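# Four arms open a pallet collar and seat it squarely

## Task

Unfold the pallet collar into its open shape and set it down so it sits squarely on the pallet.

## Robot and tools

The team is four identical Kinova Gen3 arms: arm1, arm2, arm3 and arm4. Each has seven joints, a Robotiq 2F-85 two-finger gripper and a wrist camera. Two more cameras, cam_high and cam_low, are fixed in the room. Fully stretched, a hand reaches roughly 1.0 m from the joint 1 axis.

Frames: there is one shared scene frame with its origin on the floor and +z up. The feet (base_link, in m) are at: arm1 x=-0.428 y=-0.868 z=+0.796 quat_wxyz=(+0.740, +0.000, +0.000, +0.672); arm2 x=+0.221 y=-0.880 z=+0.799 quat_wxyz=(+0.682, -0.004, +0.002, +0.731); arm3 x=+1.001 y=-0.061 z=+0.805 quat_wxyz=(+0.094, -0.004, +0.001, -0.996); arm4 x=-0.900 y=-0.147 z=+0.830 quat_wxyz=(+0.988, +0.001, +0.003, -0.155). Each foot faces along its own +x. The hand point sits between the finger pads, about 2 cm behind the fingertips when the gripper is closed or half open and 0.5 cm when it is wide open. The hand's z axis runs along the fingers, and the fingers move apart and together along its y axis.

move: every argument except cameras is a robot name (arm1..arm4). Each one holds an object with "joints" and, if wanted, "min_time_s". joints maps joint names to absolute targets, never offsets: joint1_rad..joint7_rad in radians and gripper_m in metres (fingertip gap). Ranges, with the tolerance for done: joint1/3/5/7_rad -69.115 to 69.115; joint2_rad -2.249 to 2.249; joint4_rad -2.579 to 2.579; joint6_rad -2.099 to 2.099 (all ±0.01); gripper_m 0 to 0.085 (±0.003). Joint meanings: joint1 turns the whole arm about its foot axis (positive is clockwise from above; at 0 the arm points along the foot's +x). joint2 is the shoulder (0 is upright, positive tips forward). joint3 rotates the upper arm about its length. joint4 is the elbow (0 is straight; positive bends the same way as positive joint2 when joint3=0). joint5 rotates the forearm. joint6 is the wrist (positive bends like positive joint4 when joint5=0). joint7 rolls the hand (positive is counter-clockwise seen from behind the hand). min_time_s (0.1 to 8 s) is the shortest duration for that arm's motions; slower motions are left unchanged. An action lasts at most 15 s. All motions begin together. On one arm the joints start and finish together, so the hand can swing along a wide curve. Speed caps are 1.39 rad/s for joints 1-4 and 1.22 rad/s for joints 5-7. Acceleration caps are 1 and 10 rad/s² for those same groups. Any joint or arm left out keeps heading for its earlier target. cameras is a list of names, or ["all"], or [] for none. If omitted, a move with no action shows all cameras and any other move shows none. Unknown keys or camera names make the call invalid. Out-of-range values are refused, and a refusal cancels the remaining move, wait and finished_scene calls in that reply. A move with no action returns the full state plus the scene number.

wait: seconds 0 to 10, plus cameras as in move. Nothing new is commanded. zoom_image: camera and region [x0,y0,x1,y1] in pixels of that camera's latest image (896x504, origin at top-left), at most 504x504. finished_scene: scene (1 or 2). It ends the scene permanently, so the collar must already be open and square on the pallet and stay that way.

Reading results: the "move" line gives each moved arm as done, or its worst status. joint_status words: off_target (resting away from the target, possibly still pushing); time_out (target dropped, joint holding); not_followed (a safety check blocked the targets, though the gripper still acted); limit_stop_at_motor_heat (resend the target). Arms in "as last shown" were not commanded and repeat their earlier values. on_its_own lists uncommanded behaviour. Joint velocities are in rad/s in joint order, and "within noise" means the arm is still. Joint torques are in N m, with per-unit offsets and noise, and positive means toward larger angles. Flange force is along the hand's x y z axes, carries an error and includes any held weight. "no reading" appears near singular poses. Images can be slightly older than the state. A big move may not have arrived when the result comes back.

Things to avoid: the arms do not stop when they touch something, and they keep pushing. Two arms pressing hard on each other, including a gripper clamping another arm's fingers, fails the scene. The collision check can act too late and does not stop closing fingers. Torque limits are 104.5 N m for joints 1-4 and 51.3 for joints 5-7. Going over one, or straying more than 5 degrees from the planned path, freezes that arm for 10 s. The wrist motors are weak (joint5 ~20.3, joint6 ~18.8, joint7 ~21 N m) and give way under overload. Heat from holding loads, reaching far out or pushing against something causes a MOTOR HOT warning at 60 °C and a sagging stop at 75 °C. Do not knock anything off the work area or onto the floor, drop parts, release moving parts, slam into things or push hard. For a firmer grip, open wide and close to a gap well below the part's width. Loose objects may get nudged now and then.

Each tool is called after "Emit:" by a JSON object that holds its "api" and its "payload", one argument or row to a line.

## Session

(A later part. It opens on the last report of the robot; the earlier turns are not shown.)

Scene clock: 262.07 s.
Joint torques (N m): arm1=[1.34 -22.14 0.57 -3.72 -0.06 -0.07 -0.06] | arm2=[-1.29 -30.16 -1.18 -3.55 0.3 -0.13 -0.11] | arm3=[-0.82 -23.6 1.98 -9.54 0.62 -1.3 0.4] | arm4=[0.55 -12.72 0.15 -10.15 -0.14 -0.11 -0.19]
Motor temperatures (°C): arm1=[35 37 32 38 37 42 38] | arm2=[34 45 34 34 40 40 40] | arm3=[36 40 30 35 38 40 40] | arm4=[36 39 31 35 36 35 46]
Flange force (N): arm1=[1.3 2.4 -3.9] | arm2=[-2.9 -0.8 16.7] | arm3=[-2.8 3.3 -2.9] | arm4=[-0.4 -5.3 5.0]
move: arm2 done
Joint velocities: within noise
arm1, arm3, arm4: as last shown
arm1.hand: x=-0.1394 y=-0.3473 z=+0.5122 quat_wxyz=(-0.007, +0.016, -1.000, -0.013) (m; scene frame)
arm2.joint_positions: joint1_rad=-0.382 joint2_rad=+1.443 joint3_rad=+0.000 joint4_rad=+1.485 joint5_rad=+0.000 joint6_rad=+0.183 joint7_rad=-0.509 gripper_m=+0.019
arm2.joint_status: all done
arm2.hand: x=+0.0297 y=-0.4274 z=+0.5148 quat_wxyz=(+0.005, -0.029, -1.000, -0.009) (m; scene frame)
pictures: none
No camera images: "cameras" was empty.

Very low forces. Continue.

Emit:
{"api": "move", "payload": {
  "arm2": {"joints": {"joint1_rad": -0.4344, "joint2_rad": 1.4304, "joint4_rad": 1.6212, "joint6_rad": 0.06, "joint7_rad": -0.6309}, "min_time_s": 5},
  "cameras": ["arm3_cam_wrist"]
}}

Scene clock: 267.77 s.
Joint torques (N m): arm1=[3.44 -21.68 2.13 -3.61 0.24 -0.05 -0.12] | arm2=[-2.7 -30.83 -3.4 -0.86 0.34 0.42 -0.13] | arm3=[-0.87 -23.57 1.96 -9.52 0.54 -1.29 0.38] | arm4=[0.56 -12.71 0.11 -10.13 -0.14 -0.12 -0.2]
Motor temperatures (°C): arm1=[35 37 32 38 37 42 38] | arm2=[34 45 34 34 40 40 40] | arm3=[36 40 30 35 38 40 40] | arm4=[36 39 31 35 36 35 46]
Flange force (N): arm1=[4.4 3.9 -4.7] | arm2=[-4.6 3.0 24.7] | arm3=[-2.8 3.5 -3.0] | arm4=[-0.4 -5.2 4.9]
move: arm2 done
Joint velocities: within noise
arm1, arm3, arm4: as last shown
arm2.joint_positions: joint1_rad=-0.434 joint2_rad=+1.430 joint3_rad=+0.000 joint4_rad=+1.621 joint5_rad=+0.000 joint6_rad=+0.060 joint7_rad=-0.631 gripper_m=+0.019
arm2.joint_status: all done
arm2.hand: x=+0.0251 y=-0.4723 z=+0.5146 quat_wxyz=(+0.006, -0.064, -0.998, -0.009) (m; scene frame)
pictures: arm3_cam_wrist

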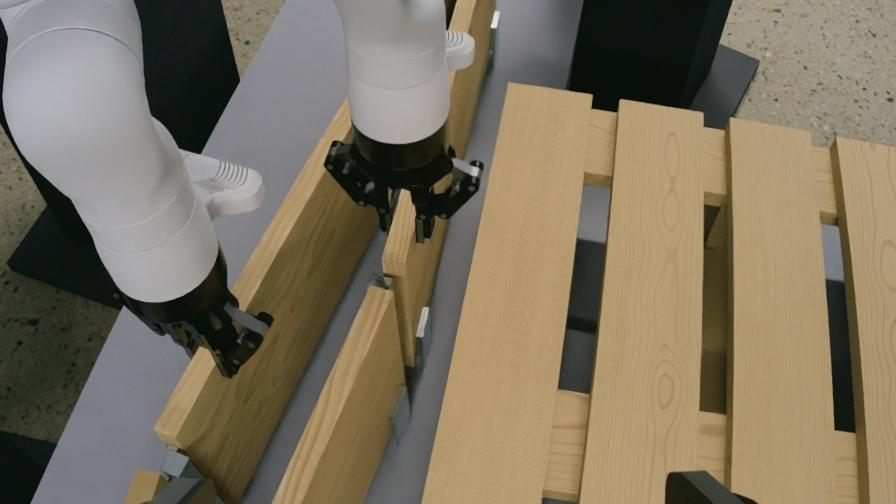

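Emit:
{"api": "move", "payload": {
  "arm2": {"joints": {"joint1_rad": -0.5132, "joint2_rad": 1.4294, "joint4_rad": 1.7516, "joint6_rad": -0.0694, "joint7_rad": -0.7897}, "min_time_s": 5},
  "cameras": []
}}

Scene clock: 273.57 s.
Joint torques (N m): arm1=[4.22 -22.1 2.44 -4.08 -0.01 -0.22 -0.39] | arm2=[-2.47 -27.09 -4.33 1 0.28 0.46 -0.51] | arm3=[-0.89 -23.53 1.91 -9.51 0.55 -1.3 0.4] | arm4=[0.57 -12.73 0.12 -10.15 -0.13 -0.11 -0.18]
Motor temperatures (°C): arm1=[35 37 32 38 37 42 38] | arm2=[34 46 34 34 40 40 40] | arm3=[36 40 30 35 38 40 40] | arm4=[36 39 31 35 36 35 46]
Flange force (N): arm1=[5.8 3.4 -4.9] | arm2=[-5.1 3.7 20.2] | arm3=[-2.8 3.4 -3.1] | arm4=[-0.4 -5.3 5.1]
move: arm2 done
Joint velocities: within noise
arm1, arm3, arm4: as last shown
arm2.joint_positions: joint1_rad=-0.513 joint2_rad=+1.429 joint3_rad=+0.000 joint4_rad=+1.752 joint5_rad=+0.000 joint6_rad=-0.069 joint7_rad=-0.790 gripper_m=+0.019
arm2.joint_status: all done
arm2.hand: x=+0.0158 y=-0.5231 z=+0.5143 quat_wxyz=(+0.007, -0.104, -0.995, -0.008) (m; scene frame)
pictures: none
No camera images: "cameras" was empty.

Emit:
{"api": "move", "payload": {
  "arm2": {"joints": {"joint2_rad": 1.4380, "joint4_rad": 1.7447, "joint6_rad": -0.0711}, "min_time_s": 2},
  "cameras": []
}}

Emit:
{"api": "move", "payload": {
  "arm1": {"joints": {"gripper_m": 0.036}},
  "cameras": []
}}

Emit:
{"api": "move", "payload": {
  "arm1": {"joints": {"joint2_rad": 1.2825, "joint4_rad": 1.2525, "joint6_rad": 0.5766}, "min_time_s": 3},
  "cameras": []
}}

Emit:
{"api": "move", "payload": {
  "arm1": {"joints": {"joint1_rad": -0.3389, "joint2_rad": 1.3239, "joint4_rad": 1.6929, "joint6_rad": 0.0948, "joint7_rad": -0.4376}, "min_time_s": 4},
  "cameras": []
}}

Emit:
{"api": "wait", "payload": {
  "seconds": 0.6,
  "cameras": ["arm1_cam_wrist"]
}}

Scene clock: 288.63 s.
Joint torques (N m): arm1=[4.25 -22.18 2.36 -4.39 0.02 -0.42 -0.34] | arm2=[-6.89 1.79 -10.73 -8.9 0.4 -4.02 -0.53] | arm3=[-0.91 -23.52 1.99 -9.58 0.59 -1.29 0.43] | arm4=[0.54 -12.76 0.12 -10.12 -0.13 -0.12 -0.17]
Motor temperatures (°C): arm1=[35 37 32 38 37 42 38] | arm2=[34 46 34 34 40 40 40] | arm3=[36 40 30 35 38 40 40] | arm4=[36 39 31 35 36 35 46]
Flange force (N): arm1=[6.3 2.8 -5.4] | arm2=[-19.8 3.2 -71.4] | arm3=[-3.1 3.5 -3.2] | arm4=[-0.3 -5.1 5.0]
move: arm2 done
Joint velocities: within noise
arm1: as last shown
arm2.joint_positions: joint1_rad=-0.513 joint2_rad=+1.438 joint3_rad=+0.000 joint4_rad=+1.745 joint5_rad=+0.000 joint6_rad=-0.071 joint7_rad=-0.790 gripper_m=+0.019
arm2.joint_status: all done
arm2.hand: x=+0.0159 y=-0.5231 z=+0.5108 quat_wxyz=(+0.007, -0.104, -0.995, -0.008) (m; scene frame)
arm3.joint_positions: joint1_rad=-0.066 joint2_rad=+0.879 joint3_rad=+0.000 joint4_rad=+1.211 joint5_rad=+0.000 joint6_rad=+0.420 joint7_rad=-1.571 gripper_m=+0.085
arm3.joint_status: not commanded
arm3.hand: x=+0.2402 y=-0.2340 z=+0.9566 quat_wxyz=(-0.312, -0.121, +0.942, -0.039) (m; scene frame)
arm4.joint_positions: joint1_rad=-0.600 joint2_rad=+0.200 joint3_rad=+0.000 joint4_rad=+1.900 joint5_rad=+0.000 joint6_rad=+1.000 joint7_rad=+6.000 gripper_m=+0.085
arm4.joint_status: not commanded
arm4.hand: x=-0.5389 y=-0.0665 z=+1.0557 quat_wxyz=(+0.008, +0.705, +0.709, +0.017) (m; scene frame)
pictures: none
No camera images: "cameras" was empty.

Scene clock: 289.37 s.
Joint torques (N m): arm1=[-0.15 -24.98 -0.71 -4.48 -0.07 -0.14 0.26] | arm2=[-6.83 2.09 -10.66 -8.8 0.4 -3.97 -0.56] | arm3=[-0.86 -23.48 1.94 -9.57 0.55 -1.29 0.37] | arm4=[0.54 -12.71 0.13 -10.09 -0.15 -0.1 -0.17]
Motor temperatures (°C): arm1=[35 37 32 38 37 42 38] | arm2=[34 46 34 34 40 40 40] | arm3=[36 40 30 35 38 40 40] | arm4=[36 39 31 35 36 35 46]
Flange force (N): arm1=[-0.5 1.8 1.1] | arm2=[-19.6 3.2 -71.9] | arm3=[-3.1 3.4 -3.3] | arm4=[-0.4 -5.1 4.9]
move: arm1 done
Joint velocities: within noise
arm1.joint_positions: joint1_rad=+0.368 joint2_rad=+1.545 joint3_rad=+0.000 joint4_rad=+1.045 joint5_rad=+0.000 joint6_rad=+0.521 joint7_rad=+0.498 gripper_m=+0.036
arm1.joint_status: all done
arm1.hand: x=-0.1394 y=-0.3474 z=+0.5121 quat_wxyz=(-0.007, +0.016, -1.000, -0.013) (m; scene frame)
arm2, arm3, arm4: as last shown
pictures: none
No camera images: "cameras" was empty.

Scene clock: 292.67 s.
Joint torques (N m): arm1=[-0.07 -24.76 -0.68 -4.91 -0.07 -0.22 0.28] | arm2=[-6.8 2.06 -10.67 -8.79 0.39 -3.97 -0.54] | arm3=[-0.86 -23.5 2 -9.54 0.6 -1.27 0.4] | arm4=[0.55 -12.74 0.11 -10.15 -0.15 -0.1 -0.18]
Motor temperatures (°C): arm1=[35 37 32 38 37 42 38] | arm2=[34 46 34 34 40 40 40] | arm3=[36 40 30 35 38 40 40] | arm4=[36 39 31 35 36 35 46]
Flange force (N): arm1=[-0.5 2.1 0.9] | arm2=[-19.6 3.2 -71.8] | arm3=[-3.0 3.5 -3.2] | arm4=[-0.4 -5.2 5.1]
move: arm1 done
Joint velocities: within noise
arm1.joint_positions: joint1_rad=+0.368 joint2_rad=+1.282 joint3_rad=+0.000 joint4_rad=+1.253 joint5_rad=+0.000 joint6_rad=+0.577 joint7_rad=+0.498 gripper_m=+0.036
arm1.joint_status: all done
arm1.hand: x=-0.1407 y=-0.3497 z=+0.6306 quat_wxyz=(-0.007, +0.016, -1.000, -0.013) (m; scene frame)
arm2, arm3, arm4: as last shown
pictures: none
No camera images: "cameras" was empty.

Scene clock: 297.03 s.
Joint torques (N m): arm1=[-0.07 -20.93 -0.67 -1 -0.09 -0.22 0.27] | arm2=[-6.8 2.09 -10.67 -8.83 0.37 -3.95 -0.55] | arm3=[-0.94 -23.52 2.04 -9.63 0.59 -1.27 0.37] | arm4=[0.55 -12.74 0.15 -10.17 -0.13 -0.13 -0.17]
Motor temperatures (°C): arm1=[35 37 32 38 37 42 38] | arm2=[34 45 34 34 40 40 40] | arm3=[36 40 30 35 38 40 40] | arm4=[36 39 31 35 36 35 46]
Flange force (N): arm1=[0.8 0.9 0.9] | arm2=[-19.7 3.1 -71.9] | arm3=[-3.4 3.7 -3.3] | arm4=[-0.4 -5.3 5.1]
move: arm1 done
Joint velocities: within noise
arm1.joint_positions: joint1_rad=-0.339 joint2_rad=+1.324 joint3_rad=+0.000 joint4_rad=+1.693 joint5_rad=+0.000 joint6_rad=+0.095 joint7_rad=-0.438 gripper_m=+0.036
arm1.joint_status: all done
arm1.hand: x=-0.5136 y=-0.4185 z=+0.5601 quat_wxyz=(+0.005, -0.098, -0.995, -0.014) (m; scene frame)
arm2, arm3, arm4: as last shown
pictures: none
No camera images: "cameras" was empty.

Scene clock: 297.63 s.
Joint torques (N m): arm1=[-0.12 -20.9 -0.69 -1.07 -0.05 -0.17 0.23] | arm2=[-6.78 2.11 -10.7 -8.85 0.37 -3.97 -0.55] | arm3=[-0.92 -23.61 2 -9.55 0.59 -1.31 0.37] | arm4=[0.54 -12.74 0.09 -10.1 -0.15 -0.11 -0.16]
Motor temperatures (°C): arm1=[35 37 32 38 37 42 38] | arm2=[34 45 34 34 40 40 40] | arm3=[36 40 30 35 38 40 40] | arm4=[36 39 31 35 36 35 46]
Flange force (N): arm1=[0.5 0.6 0.7] | arm2=[-19.7 3.1 -72.0] | arm3=[-2.8 3.7 -3.0] | arm4=[-0.3 -5.1 5.0]
Joint velocities: within noise
arm1.joint_positions: joint1_rad=-0.339 joint2_rad=+1.324 joint3_rad=+0.000 joint4_rad=+1.693 joint5_rad=+0.000 joint6_rad=+0.095 joint7_rad=-0.438 gripper_m=+0.036
arm1.joint_status: all done
arm1.hand: x=-0.5136 y=-0.4185 z=+0.5601 quat_wxyz=(+0.005, -0.098, -0.995, -0.014) (m; scene frame)
arm2.joint_positions: joint1_rad=-0.513 joint2_rad=+1.438 joint3_rad=+0.000 joint4_rad=+1.745 joint5_rad=+0.000 joint6_rad=-0.071 joint7_rad=-0.790 gripper_m=+0.019
arm2.joint_status: not commanded
arm2.hand: x=+0.0159 y=-0.5231 z=+0.5108 quat_wxyz=(+0.007, -0.104, -0.995, -0.008) (m; scene frame)
arm3.joint_positions: joint1_rad=-0.066 joint2_rad=+0.879 joint3_rad=+0.000 joint4_rad=+1.211 joint5_rad=+0.000 joint6_rad=+0.420 joint7_rad=-1.571 gripper_m=+0.085
arm3.joint_status: not commanded
arm3.hand: x=+0.2402 y=-0.2340 z=+0.9566 quat_wxyz=(-0.312, -0.121, +0.942, -0.039) (m; scene frame)
arm4.joint_positions: joint1_rad=-0.600 joint2_rad=+0.200 joint3_rad=+0.000 joint4_rad=+1.900 joint5_rad=+0.000 joint6_rad=+1.000 joint7_rad=+6.000 gripper_m=+0.085
arm4.joint_status: not commanded
arm4.hand: x=-0.5389 y=-0.0665 z=+1.0557 quat_wxyz=(+0.008, +0.705, +0.709, +0.017) (m; scene frame)
wait: 0.60 s; at rest by 0.27 s
pictures: arm1_cam_wrist

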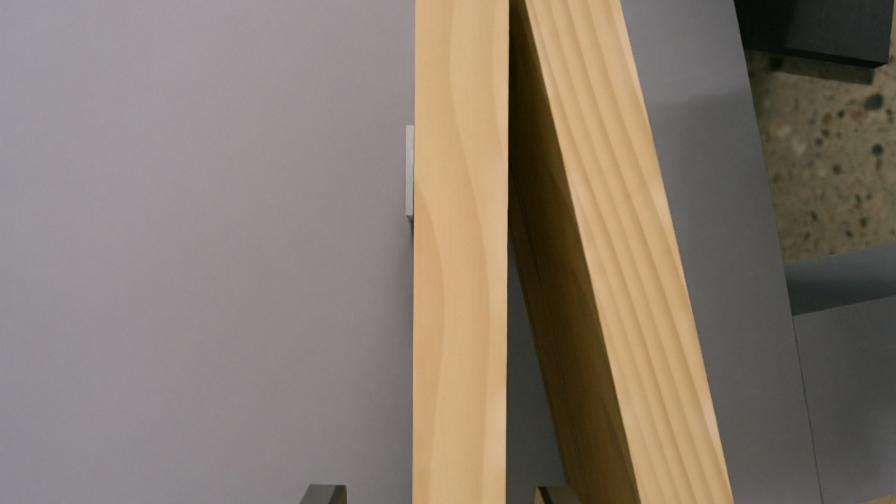

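Emit:
{"api": "move", "payload": {
  "arm1": {"joints": {"joint1_rad": -0.3347, "joint2_rad": 1.3484, "joint4_rad": 1.6652, "joint6_rad": 0.0980, "joint7_rad": -0.4364}, "min_time_s": 1.5},
  "cameras": []
}}

Emit:
{"api": "move", "payload": {
  "arm1": {"joints": {"joint2_rad": 1.4371, "joint4_rad": 1.5975, "joint6_rad": 0.0770}, "min_time_s": 4},
  "cameras": []
}}

Emit:
{"api": "move", "payload": {
  "arm1": {"joints": {"gripper_m": 0.014}},
  "cameras": ["arm1_cam_wrist"]
}}

Scene clock: 303.20 s.
Joint torques (N m): arm1=[-0.03 -21.05 -0.68 -1.03 -0.09 -0.22 0.27] | arm2=[-6.79 2.13 -10.7 -8.82 0.38 -4 -0.54] | arm3=[-0.82 -23.63 1.97 -9.49 0.58 -1.29 0.38] | arm4=[0.59 -12.73 0.09 -10.14 -0.13 -0.11 -0.15]
Motor temperatures (°C): arm1=[35 37 32 38 37 42 38] | arm2=[34 45 34 34 40 40 39] | arm3=[36 40 30 35 38 40 40] | arm4=[36 39 31 35 36 35 46]
Flange force (N): arm1=[0.9 0.9 0.9] | arm2=[-19.5 3.2 -72.0] | arm3=[-2.6 3.4 -2.8] | arm4=[-0.3 -5.3 5.0]
move: arm1 done
Joint velocities: within noise
arm1.joint_positions: joint1_rad=-0.335 joint2_rad=+1.348 joint3_rad=+0.000 joint4_rad=+1.665 joint5_rad=+0.000 joint6_rad=+0.098 joint7_rad=-0.436 gripper_m=+0.036
arm1.joint_status: all done
arm1.hand: x=-0.5125 y=-0.4149 z=+0.5502 quat_wxyz=(+0.005, -0.099, -0.995, -0.014) (m; scene frame)
arm2, arm3, arm4: as last shown
pictures: none
No camera images: "cameras" was empty.

Scene clock: 307.50 s.
Joint torques (N m): arm1=[-0.06 -21.18 -0.72 -0.83 -0.12 -0.24 0.31] | arm2=[-6.79 2.09 -10.7 -8.8 0.38 -3.97 -0.55] | arm3=[-0.79 -23.52 1.94 -9.51 0.56 -1.28 0.39] | arm4=[0.58 -12.76 0.14 -10.12 -0.16 -0.14 -0.15]
Motor temperatures (°C): arm1=[35 36 32 38 37 42 38] | arm2=[34 45 34 34 40 40 39] | arm3=[36 40 30 35 38 40 40] | arm4=[36 39 31 35 36 35 46]
Flange force (N): arm1=[0.8 1.0 1.0] | arm2=[-19.6 3.2 -71.9] | arm3=[-2.8 3.2 -3.1] | arm4=[-0.2 -5.1 5.0]
move: arm1 done
Joint velocities: within noise
arm1.joint_positions: joint1_rad=-0.335 joint2_rad=+1.437 joint3_rad=+0.000 joint4_rad=+1.597 joint5_rad=+0.000 joint6_rad=+0.077 joint7_rad=-0.436 gripper_m=+0.036
arm1.joint_status: all done
arm1.hand: x=-0.5125 y=-0.4149 z=+0.5127 quat_wxyz=(+0.005, -0.099, -0.995, -0.014) (m; scene frame)
arm2, arm3, arm4: as last shown
pictures: none
No camera images: "cameras" was empty.

Scene clock: 308.17 s.
Joint torques (N m): arm1=[0.04 -17.59 -0.97 -0.18 -0.5 -0.28 -0.11] | arm2=[-6.26 2.71 -10 -9.87 0.38 -4.37 -0.52] | arm3=[-0.9 -23.58 1.94 -9.58 0.54 -1.33 0.39] | arm4=[0.53 -12.73 0.15 -10.09 -0.15 -0.12 -0.19]
Motor temperatures (°C): arm1=[35 36 32 38 37 42 38] | arm2=[34 45 34 34 40 40 39] | arm3=[36 40 30 35 38 40 40] | arm4=[36 39 31 35 36 35 46]
Flange force (N): arm1=[0.8 2.8 -6.2] | arm2=[-19.9 0.8 -75.7] | arm3=[-3.0 3.5 -3.1] | arm4=[-0.4 -5.1 4.9]
move: arm1 off_target
Joint velocities: within noise
arm1.joint_positions: joint1_rad=-0.335 joint2_rad=+1.437 joint3_rad=+0.000 joint4_rad=+1.597 joint5_rad=+0.000 joint6_rad=+0.077 joint7_rad=-0.436 gripper_m=+0.019
arm1.joint_status: gripper_m off_target (ended at +0.019, target +0.014)
arm1.hand: x=-0.5125 y=-0.4148 z=+0.5127 quat_wxyz=(+0.005, -0.099, -0.995, -0.014) (m; scene frame)
arm2, arm3, arm4: as last shown
arm2.hand: x=+0.0158 y=-0.5231 z=+0.5108 quat_wxyz=(+0.007, -0.104, -0.995, -0.008) (m; scene frame)
pictures: arm1_cam_wrist

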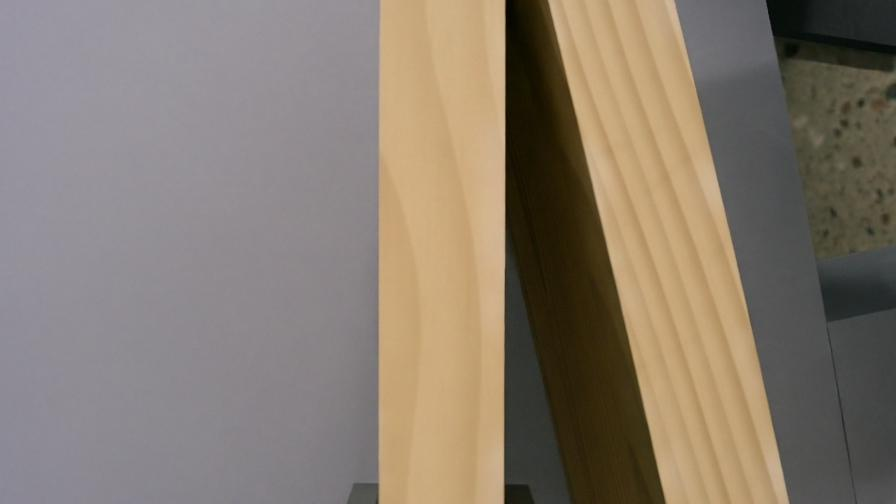

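Emit:
{"api": "move", "payload": {
  "arm3": {"joints": {"joint1_rad": -0.6407, "joint2_rad": 1.5005, "joint4_rad": 0.8072, "joint6_rad": 0.804, "joint7_rad": -2.38, "gripper_m": 0.042}, "min_time_s": 6},
  "arm4": {"joints": {"joint1_rad": 0.0253, "joint2_rad": 1.4103, "joint4_rad": 1.1733, "joint6_rad": 0.528, "joint7_rad": 5.1083, "gripper_m": 0.042}, "min_time_s": 6},
  "cameras": []
}}

Emit:
{"api": "wait", "payload": {
  "seconds": 0.6,
  "cameras": ["arm3_cam_wrist", "arm4_cam_wrist"]
}}

Scene clock: 324.57 s.
Joint torques (N m): arm1=[0.01 -17.58 -1.06 -0.17 -0.47 -0.27 -0.08] | arm2=[-6.28 2.69 -9.99 -9.85 0.4 -4.36 -0.52] | arm3=[-0.71 -25.53 2.2 -6.82 0.59 0.23 0.38] | arm4=[0.62 -25.14 0.5 -6.91 -0.1 -0.05 -0.18]
Motor temperatures (°C): arm1=[35 36 32 38 37 42 38] | arm2=[34 44 34 34 40 40 39] | arm3=[36 40 30 35 38 40 40] | arm4=[36 38 31 35 36 35 46]
Flange force (N): arm1=[0.8 2.8 -6.2] | arm2=[-19.9 0.8 -75.6] | arm3=[-2.8 4.3 -3.1] | arm4=[-8.5 -4.9 -3.4]
move: arm3 done; arm4 done
Joint velocities: within noise
arm1, arm2: as last shown
arm1.hand: x=-0.5125 y=-0.4149 z=+0.5127 quat_wxyz=(+0.005, -0.099, -0.995, -0.014) (m; scene frame)
arm2.hand: x=+0.0159 y=-0.5231 z=+0.5108 quat_wxyz=(+0.007, -0.104, -0.995, -0.008) (m; scene frame)
arm3.joint_positions: joint1_rad=-0.641 joint2_rad=+1.500 joint3_rad=+0.000 joint4_rad=+0.807 joint5_rad=+0.000 joint6_rad=+0.804 joint7_rad=-2.380 gripper_m=+0.042
arm3.joint_status: all done
arm3.hand: x=+0.5339 y=-0.5323 z=+0.5998 quat_wxyz=(-0.014, -0.010, +1.000, -0.010) (m; scene frame)
arm4.joint_positions: joint1_rad=+0.025 joint2_rad=+1.410 joint3_rad=+0.000 joint4_rad=+1.173 joint5_rad=+0.000 joint6_rad=+0.528 joint7_rad=+5.108 gripper_m=+0.042
arm4.joint_status: all done
arm4.hand: x=-0.3510 y=-0.3651 z=+0.6010 quat_wxyz=(+0.004, +0.999, +0.030, +0.012) (m; scene frame)
pictures: none
No camera images: "cameras" was empty.

Scene clock: 325.17 s.
Joint torques (N m): arm1=[0.04 -17.58 -0.93 -0.25 -0.43 -0.27 -0.09] | arm2=[-6.29 2.74 -10.03 -9.83 0.36 -4.38 -0.53] | arm3=[-0.76 -25.53 2.11 -6.83 0.59 0.25 0.38] | arm4=[0.62 -25.18 0.51 -6.92 -0.1 -0.04 -0.16]
Motor temperatures (°C): arm1=[35 36 32 38 37 42 38] | arm2=[34 44 34 34 40 40 39] | arm3=[36 40 30 35 38 40 40] | arm4=[36 38 31 35 36 35 46]
Flange force (N): arm1=[0.8 2.5 -6.4] | arm2=[-19.8 1.0 -75.7] | arm3=[-2.9 4.4 -3.1] | arm4=[-8.6 -4.9 -3.3]
Joint velocities: within noise
arm1.joint_positions: joint1_rad=-0.335 joint2_rad=+1.437 joint3_rad=+0.000 joint4_rad=+1.597 joint5_rad=+0.000 joint6_rad=+0.077 joint7_rad=-0.436 gripper_m=+0.019
arm1.joint_status: not commanded
arm1.hand: x=-0.5125 y=-0.4149 z=+0.5127 quat_wxyz=(+0.005, -0.099, -0.995, -0.014) (m; scene frame)
arm2.joint_positions: joint1_rad=-0.513 joint2_rad=+1.438 joint3_rad=+0.000 joint4_rad=+1.745 joint5_rad=+0.000 joint6_rad=-0.071 joint7_rad=-0.790 gripper_m=+0.019
arm2.joint_status: not commanded
arm2.hand: x=+0.0159 y=-0.5231 z=+0.5108 quat_wxyz=(+0.007, -0.104, -0.995, -0.008) (m; scene frame)
arm3.joint_positions: joint1_rad=-0.641 joint2_rad=+1.501 joint3_rad=+0.000 joint4_rad=+0.807 joint5_rad=+0.000 joint6_rad=+0.804 joint7_rad=-2.380 gripper_m=+0.042
arm3.joint_status: all done
arm3.hand: x=+0.5339 y=-0.5323 z=+0.5998 quat_wxyz=(-0.014, -0.010, +1.000, -0.010) (m; scene frame)
arm4.joint_positions: joint1_rad=+0.025 joint2_rad=+1.410 joint3_rad=+0.000 joint4_rad=+1.173 joint5_rad=+0.000 joint6_rad=+0.528 joint7_rad=+5.108 gripper_m=+0.042
arm4.joint_status: all done
arm4.hand: x=-0.3510 y=-0.3651 z=+0.6010 quat_wxyz=(+0.004, +0.999, +0.030, +0.012) (m; scene frame)
wait: 0.60 s; at rest by 0.27 s
pictures: arm3_cam_wrist, arm4_cam_wrist

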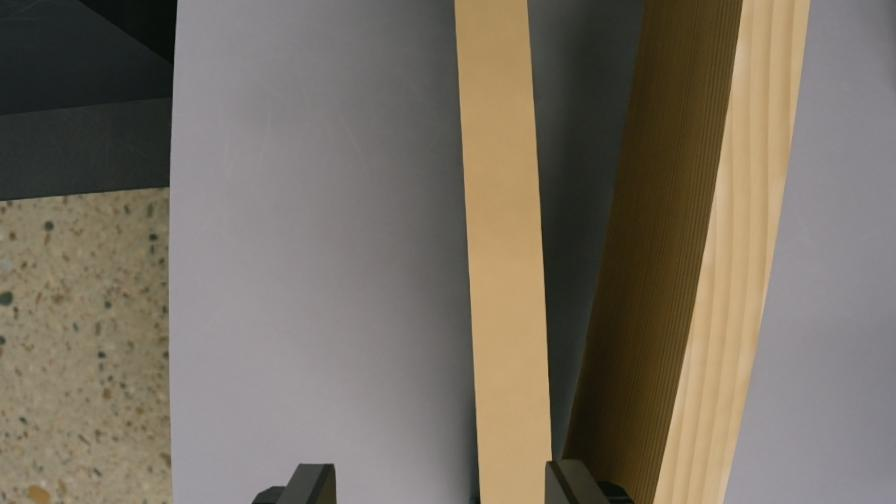

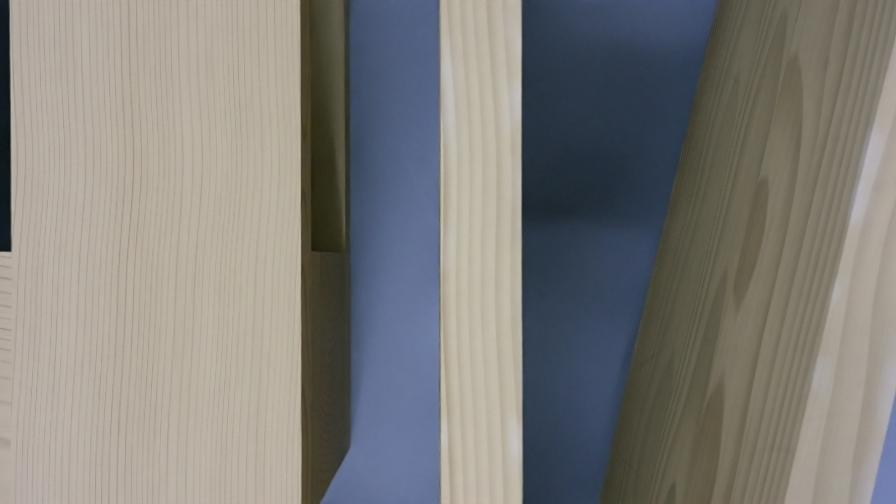

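Emit:
{"api": "move", "payload": {
  "arm3": {"joints": {"joint1_rad": -0.6213, "joint2_rad": 1.5847, "joint4_rad": 0.7879, "joint6_rad": 0.7391, "joint7_rad": -2.3136}, "min_time_s": 2.5},
  "arm4": {"joints": {"joint1_rad": 0.0338, "joint2_rad": 1.5259, "joint4_rad": 1.0677, "joint6_rad": 0.518, "joint7_rad": 5.1169}, "min_time_s": 2.5},
  "cameras": []
}}

Emit:
{"api": "move", "payload": {
  "arm3": {"joints": {"joint2_rad": 1.6837, "joint4_rad": 0.6772, "joint6_rad": 0.7507}, "min_time_s": 4},
  "arm4": {"joints": {"joint2_rad": 1.6186, "joint4_rad": 0.9745, "joint6_rad": 0.5185}, "min_time_s": 4},
  "cameras": ["arm3_cam_wrist", "arm4_cam_wrist"]
}}

Scene clock: 335.83 s.
Joint torques (N m): arm1=[0.01 -17.64 -0.88 -0.16 -0.43 -0.31 -0.09] | arm2=[-6.27 2.72 -10 -9.83 0.36 -4.34 -0.53] | arm3=[-0.69 -25.06 2.15 -6.34 0.62 0.3 0.4] | arm4=[0.61 -25.33 0.47 -6.79 -0.09 -0.06 -0.18]
Motor temperatures (°C): arm1=[35 36 32 38 37 42 38] | arm2=[34 44 34 34 40 40 39] | arm3=[36 40 30 35 38 40 40] | arm4=[36 39 31 35 36 35 46]
Flange force (N): arm1=[0.9 2.9 -6.1] | arm2=[-19.9 0.9 -75.6] | arm3=[-3.1 4.0 -3.6] | arm4=[-8.7 -5.1 -4.3]
move: arm3 done; arm4 done
Joint velocities: within noise
arm1, arm2: as last shown
arm3.joint_positions: joint1_rad=-0.621 joint2_rad=+1.585 joint3_rad=+0.000 joint4_rad=+0.788 joint5_rad=+0.000 joint6_rad=+0.739 joint7_rad=-2.314 gripper_m=+0.042
arm3.joint_status: all done
arm3.hand: x=+0.5335 y=-0.5136 z=+0.5498 quat_wxyz=(-0.015, -0.034, +0.999, -0.010) (m; scene frame)
arm4.joint_positions: joint1_rad=+0.034 joint2_rad=+1.526 joint3_rad=+0.000 joint4_rad=+1.068 joint5_rad=+0.000 joint6_rad=+0.518 joint7_rad=+5.117 gripper_m=+0.042
arm4.joint_status: all done
arm4.hand: x=-0.3509 y=-0.3705 z=+0.5510 quat_wxyz=(+0.004, +0.999, +0.030, +0.012) (m; scene frame)
pictures: none
No camera images: "cameras" was empty.

Scene clock: 340.13 s.
Joint torques (N m): arm1=[0.02 -17.59 -1.03 -0.28 -0.46 -0.23 -0.14] | arm2=[-6.25 2.69 -10 -9.91 0.37 -4.38 -0.57] | arm3=[-0.71 -25.14 2.11 -6.56 0.59 0.28 0.41] | arm4=[0.61 -25.29 0.5 -6.79 -0.09 -0.02 -0.14]
Motor temperatures (°C): arm1=[35 36 32 38 37 42 38] | arm2=[34 43 34 34 40 40 39] | arm3=[36 40 30 35 38 40 40] | arm4=[36 39 31 35 36 35 46]
Flange force (N): arm1=[0.6 2.3 -6.4] | arm2=[-20.0 0.8 -75.8] | arm3=[-4.1 4.9 -4.4] | arm4=[-9.3 -5.4 -5.4]
move: arm3 done; arm4 done
Joint velocities: within noise
arm1, arm2: as last shown
arm3.joint_positions: joint1_rad=-0.621 joint2_rad=+1.684 joint3_rad=+0.000 joint4_rad=+0.677 joint5_rad=+0.000 joint6_rad=+0.751 joint7_rad=-2.314 gripper_m=+0.042
arm3.joint_status: all done
arm3.hand: x=+0.5332 y=-0.5135 z=+0.5108 quat_wxyz=(-0.015, -0.034, +0.999, -0.010) (m; scene frame)
arm4.joint_positions: joint1_rad=+0.034 joint2_rad=+1.619 joint3_rad=+0.000 joint4_rad=+0.974 joint5_rad=+0.000 joint6_rad=+0.519 joint7_rad=+5.117 gripper_m=+0.042
arm4.joint_status: all done
arm4.hand: x=-0.3511 y=-0.3704 z=+0.5120 quat_wxyz=(+0.004, +0.999, +0.030, +0.012) (m; scene frame)
pictures: arm3_cam_wrist, arm4_cam_wrist

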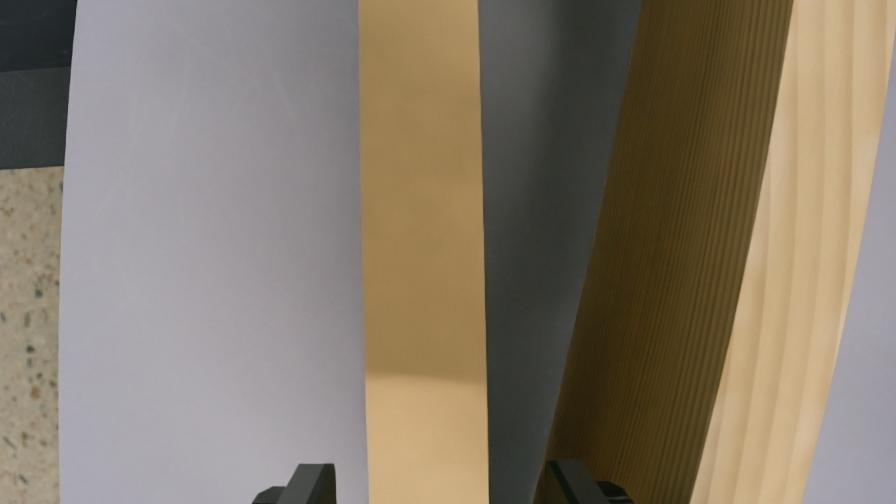

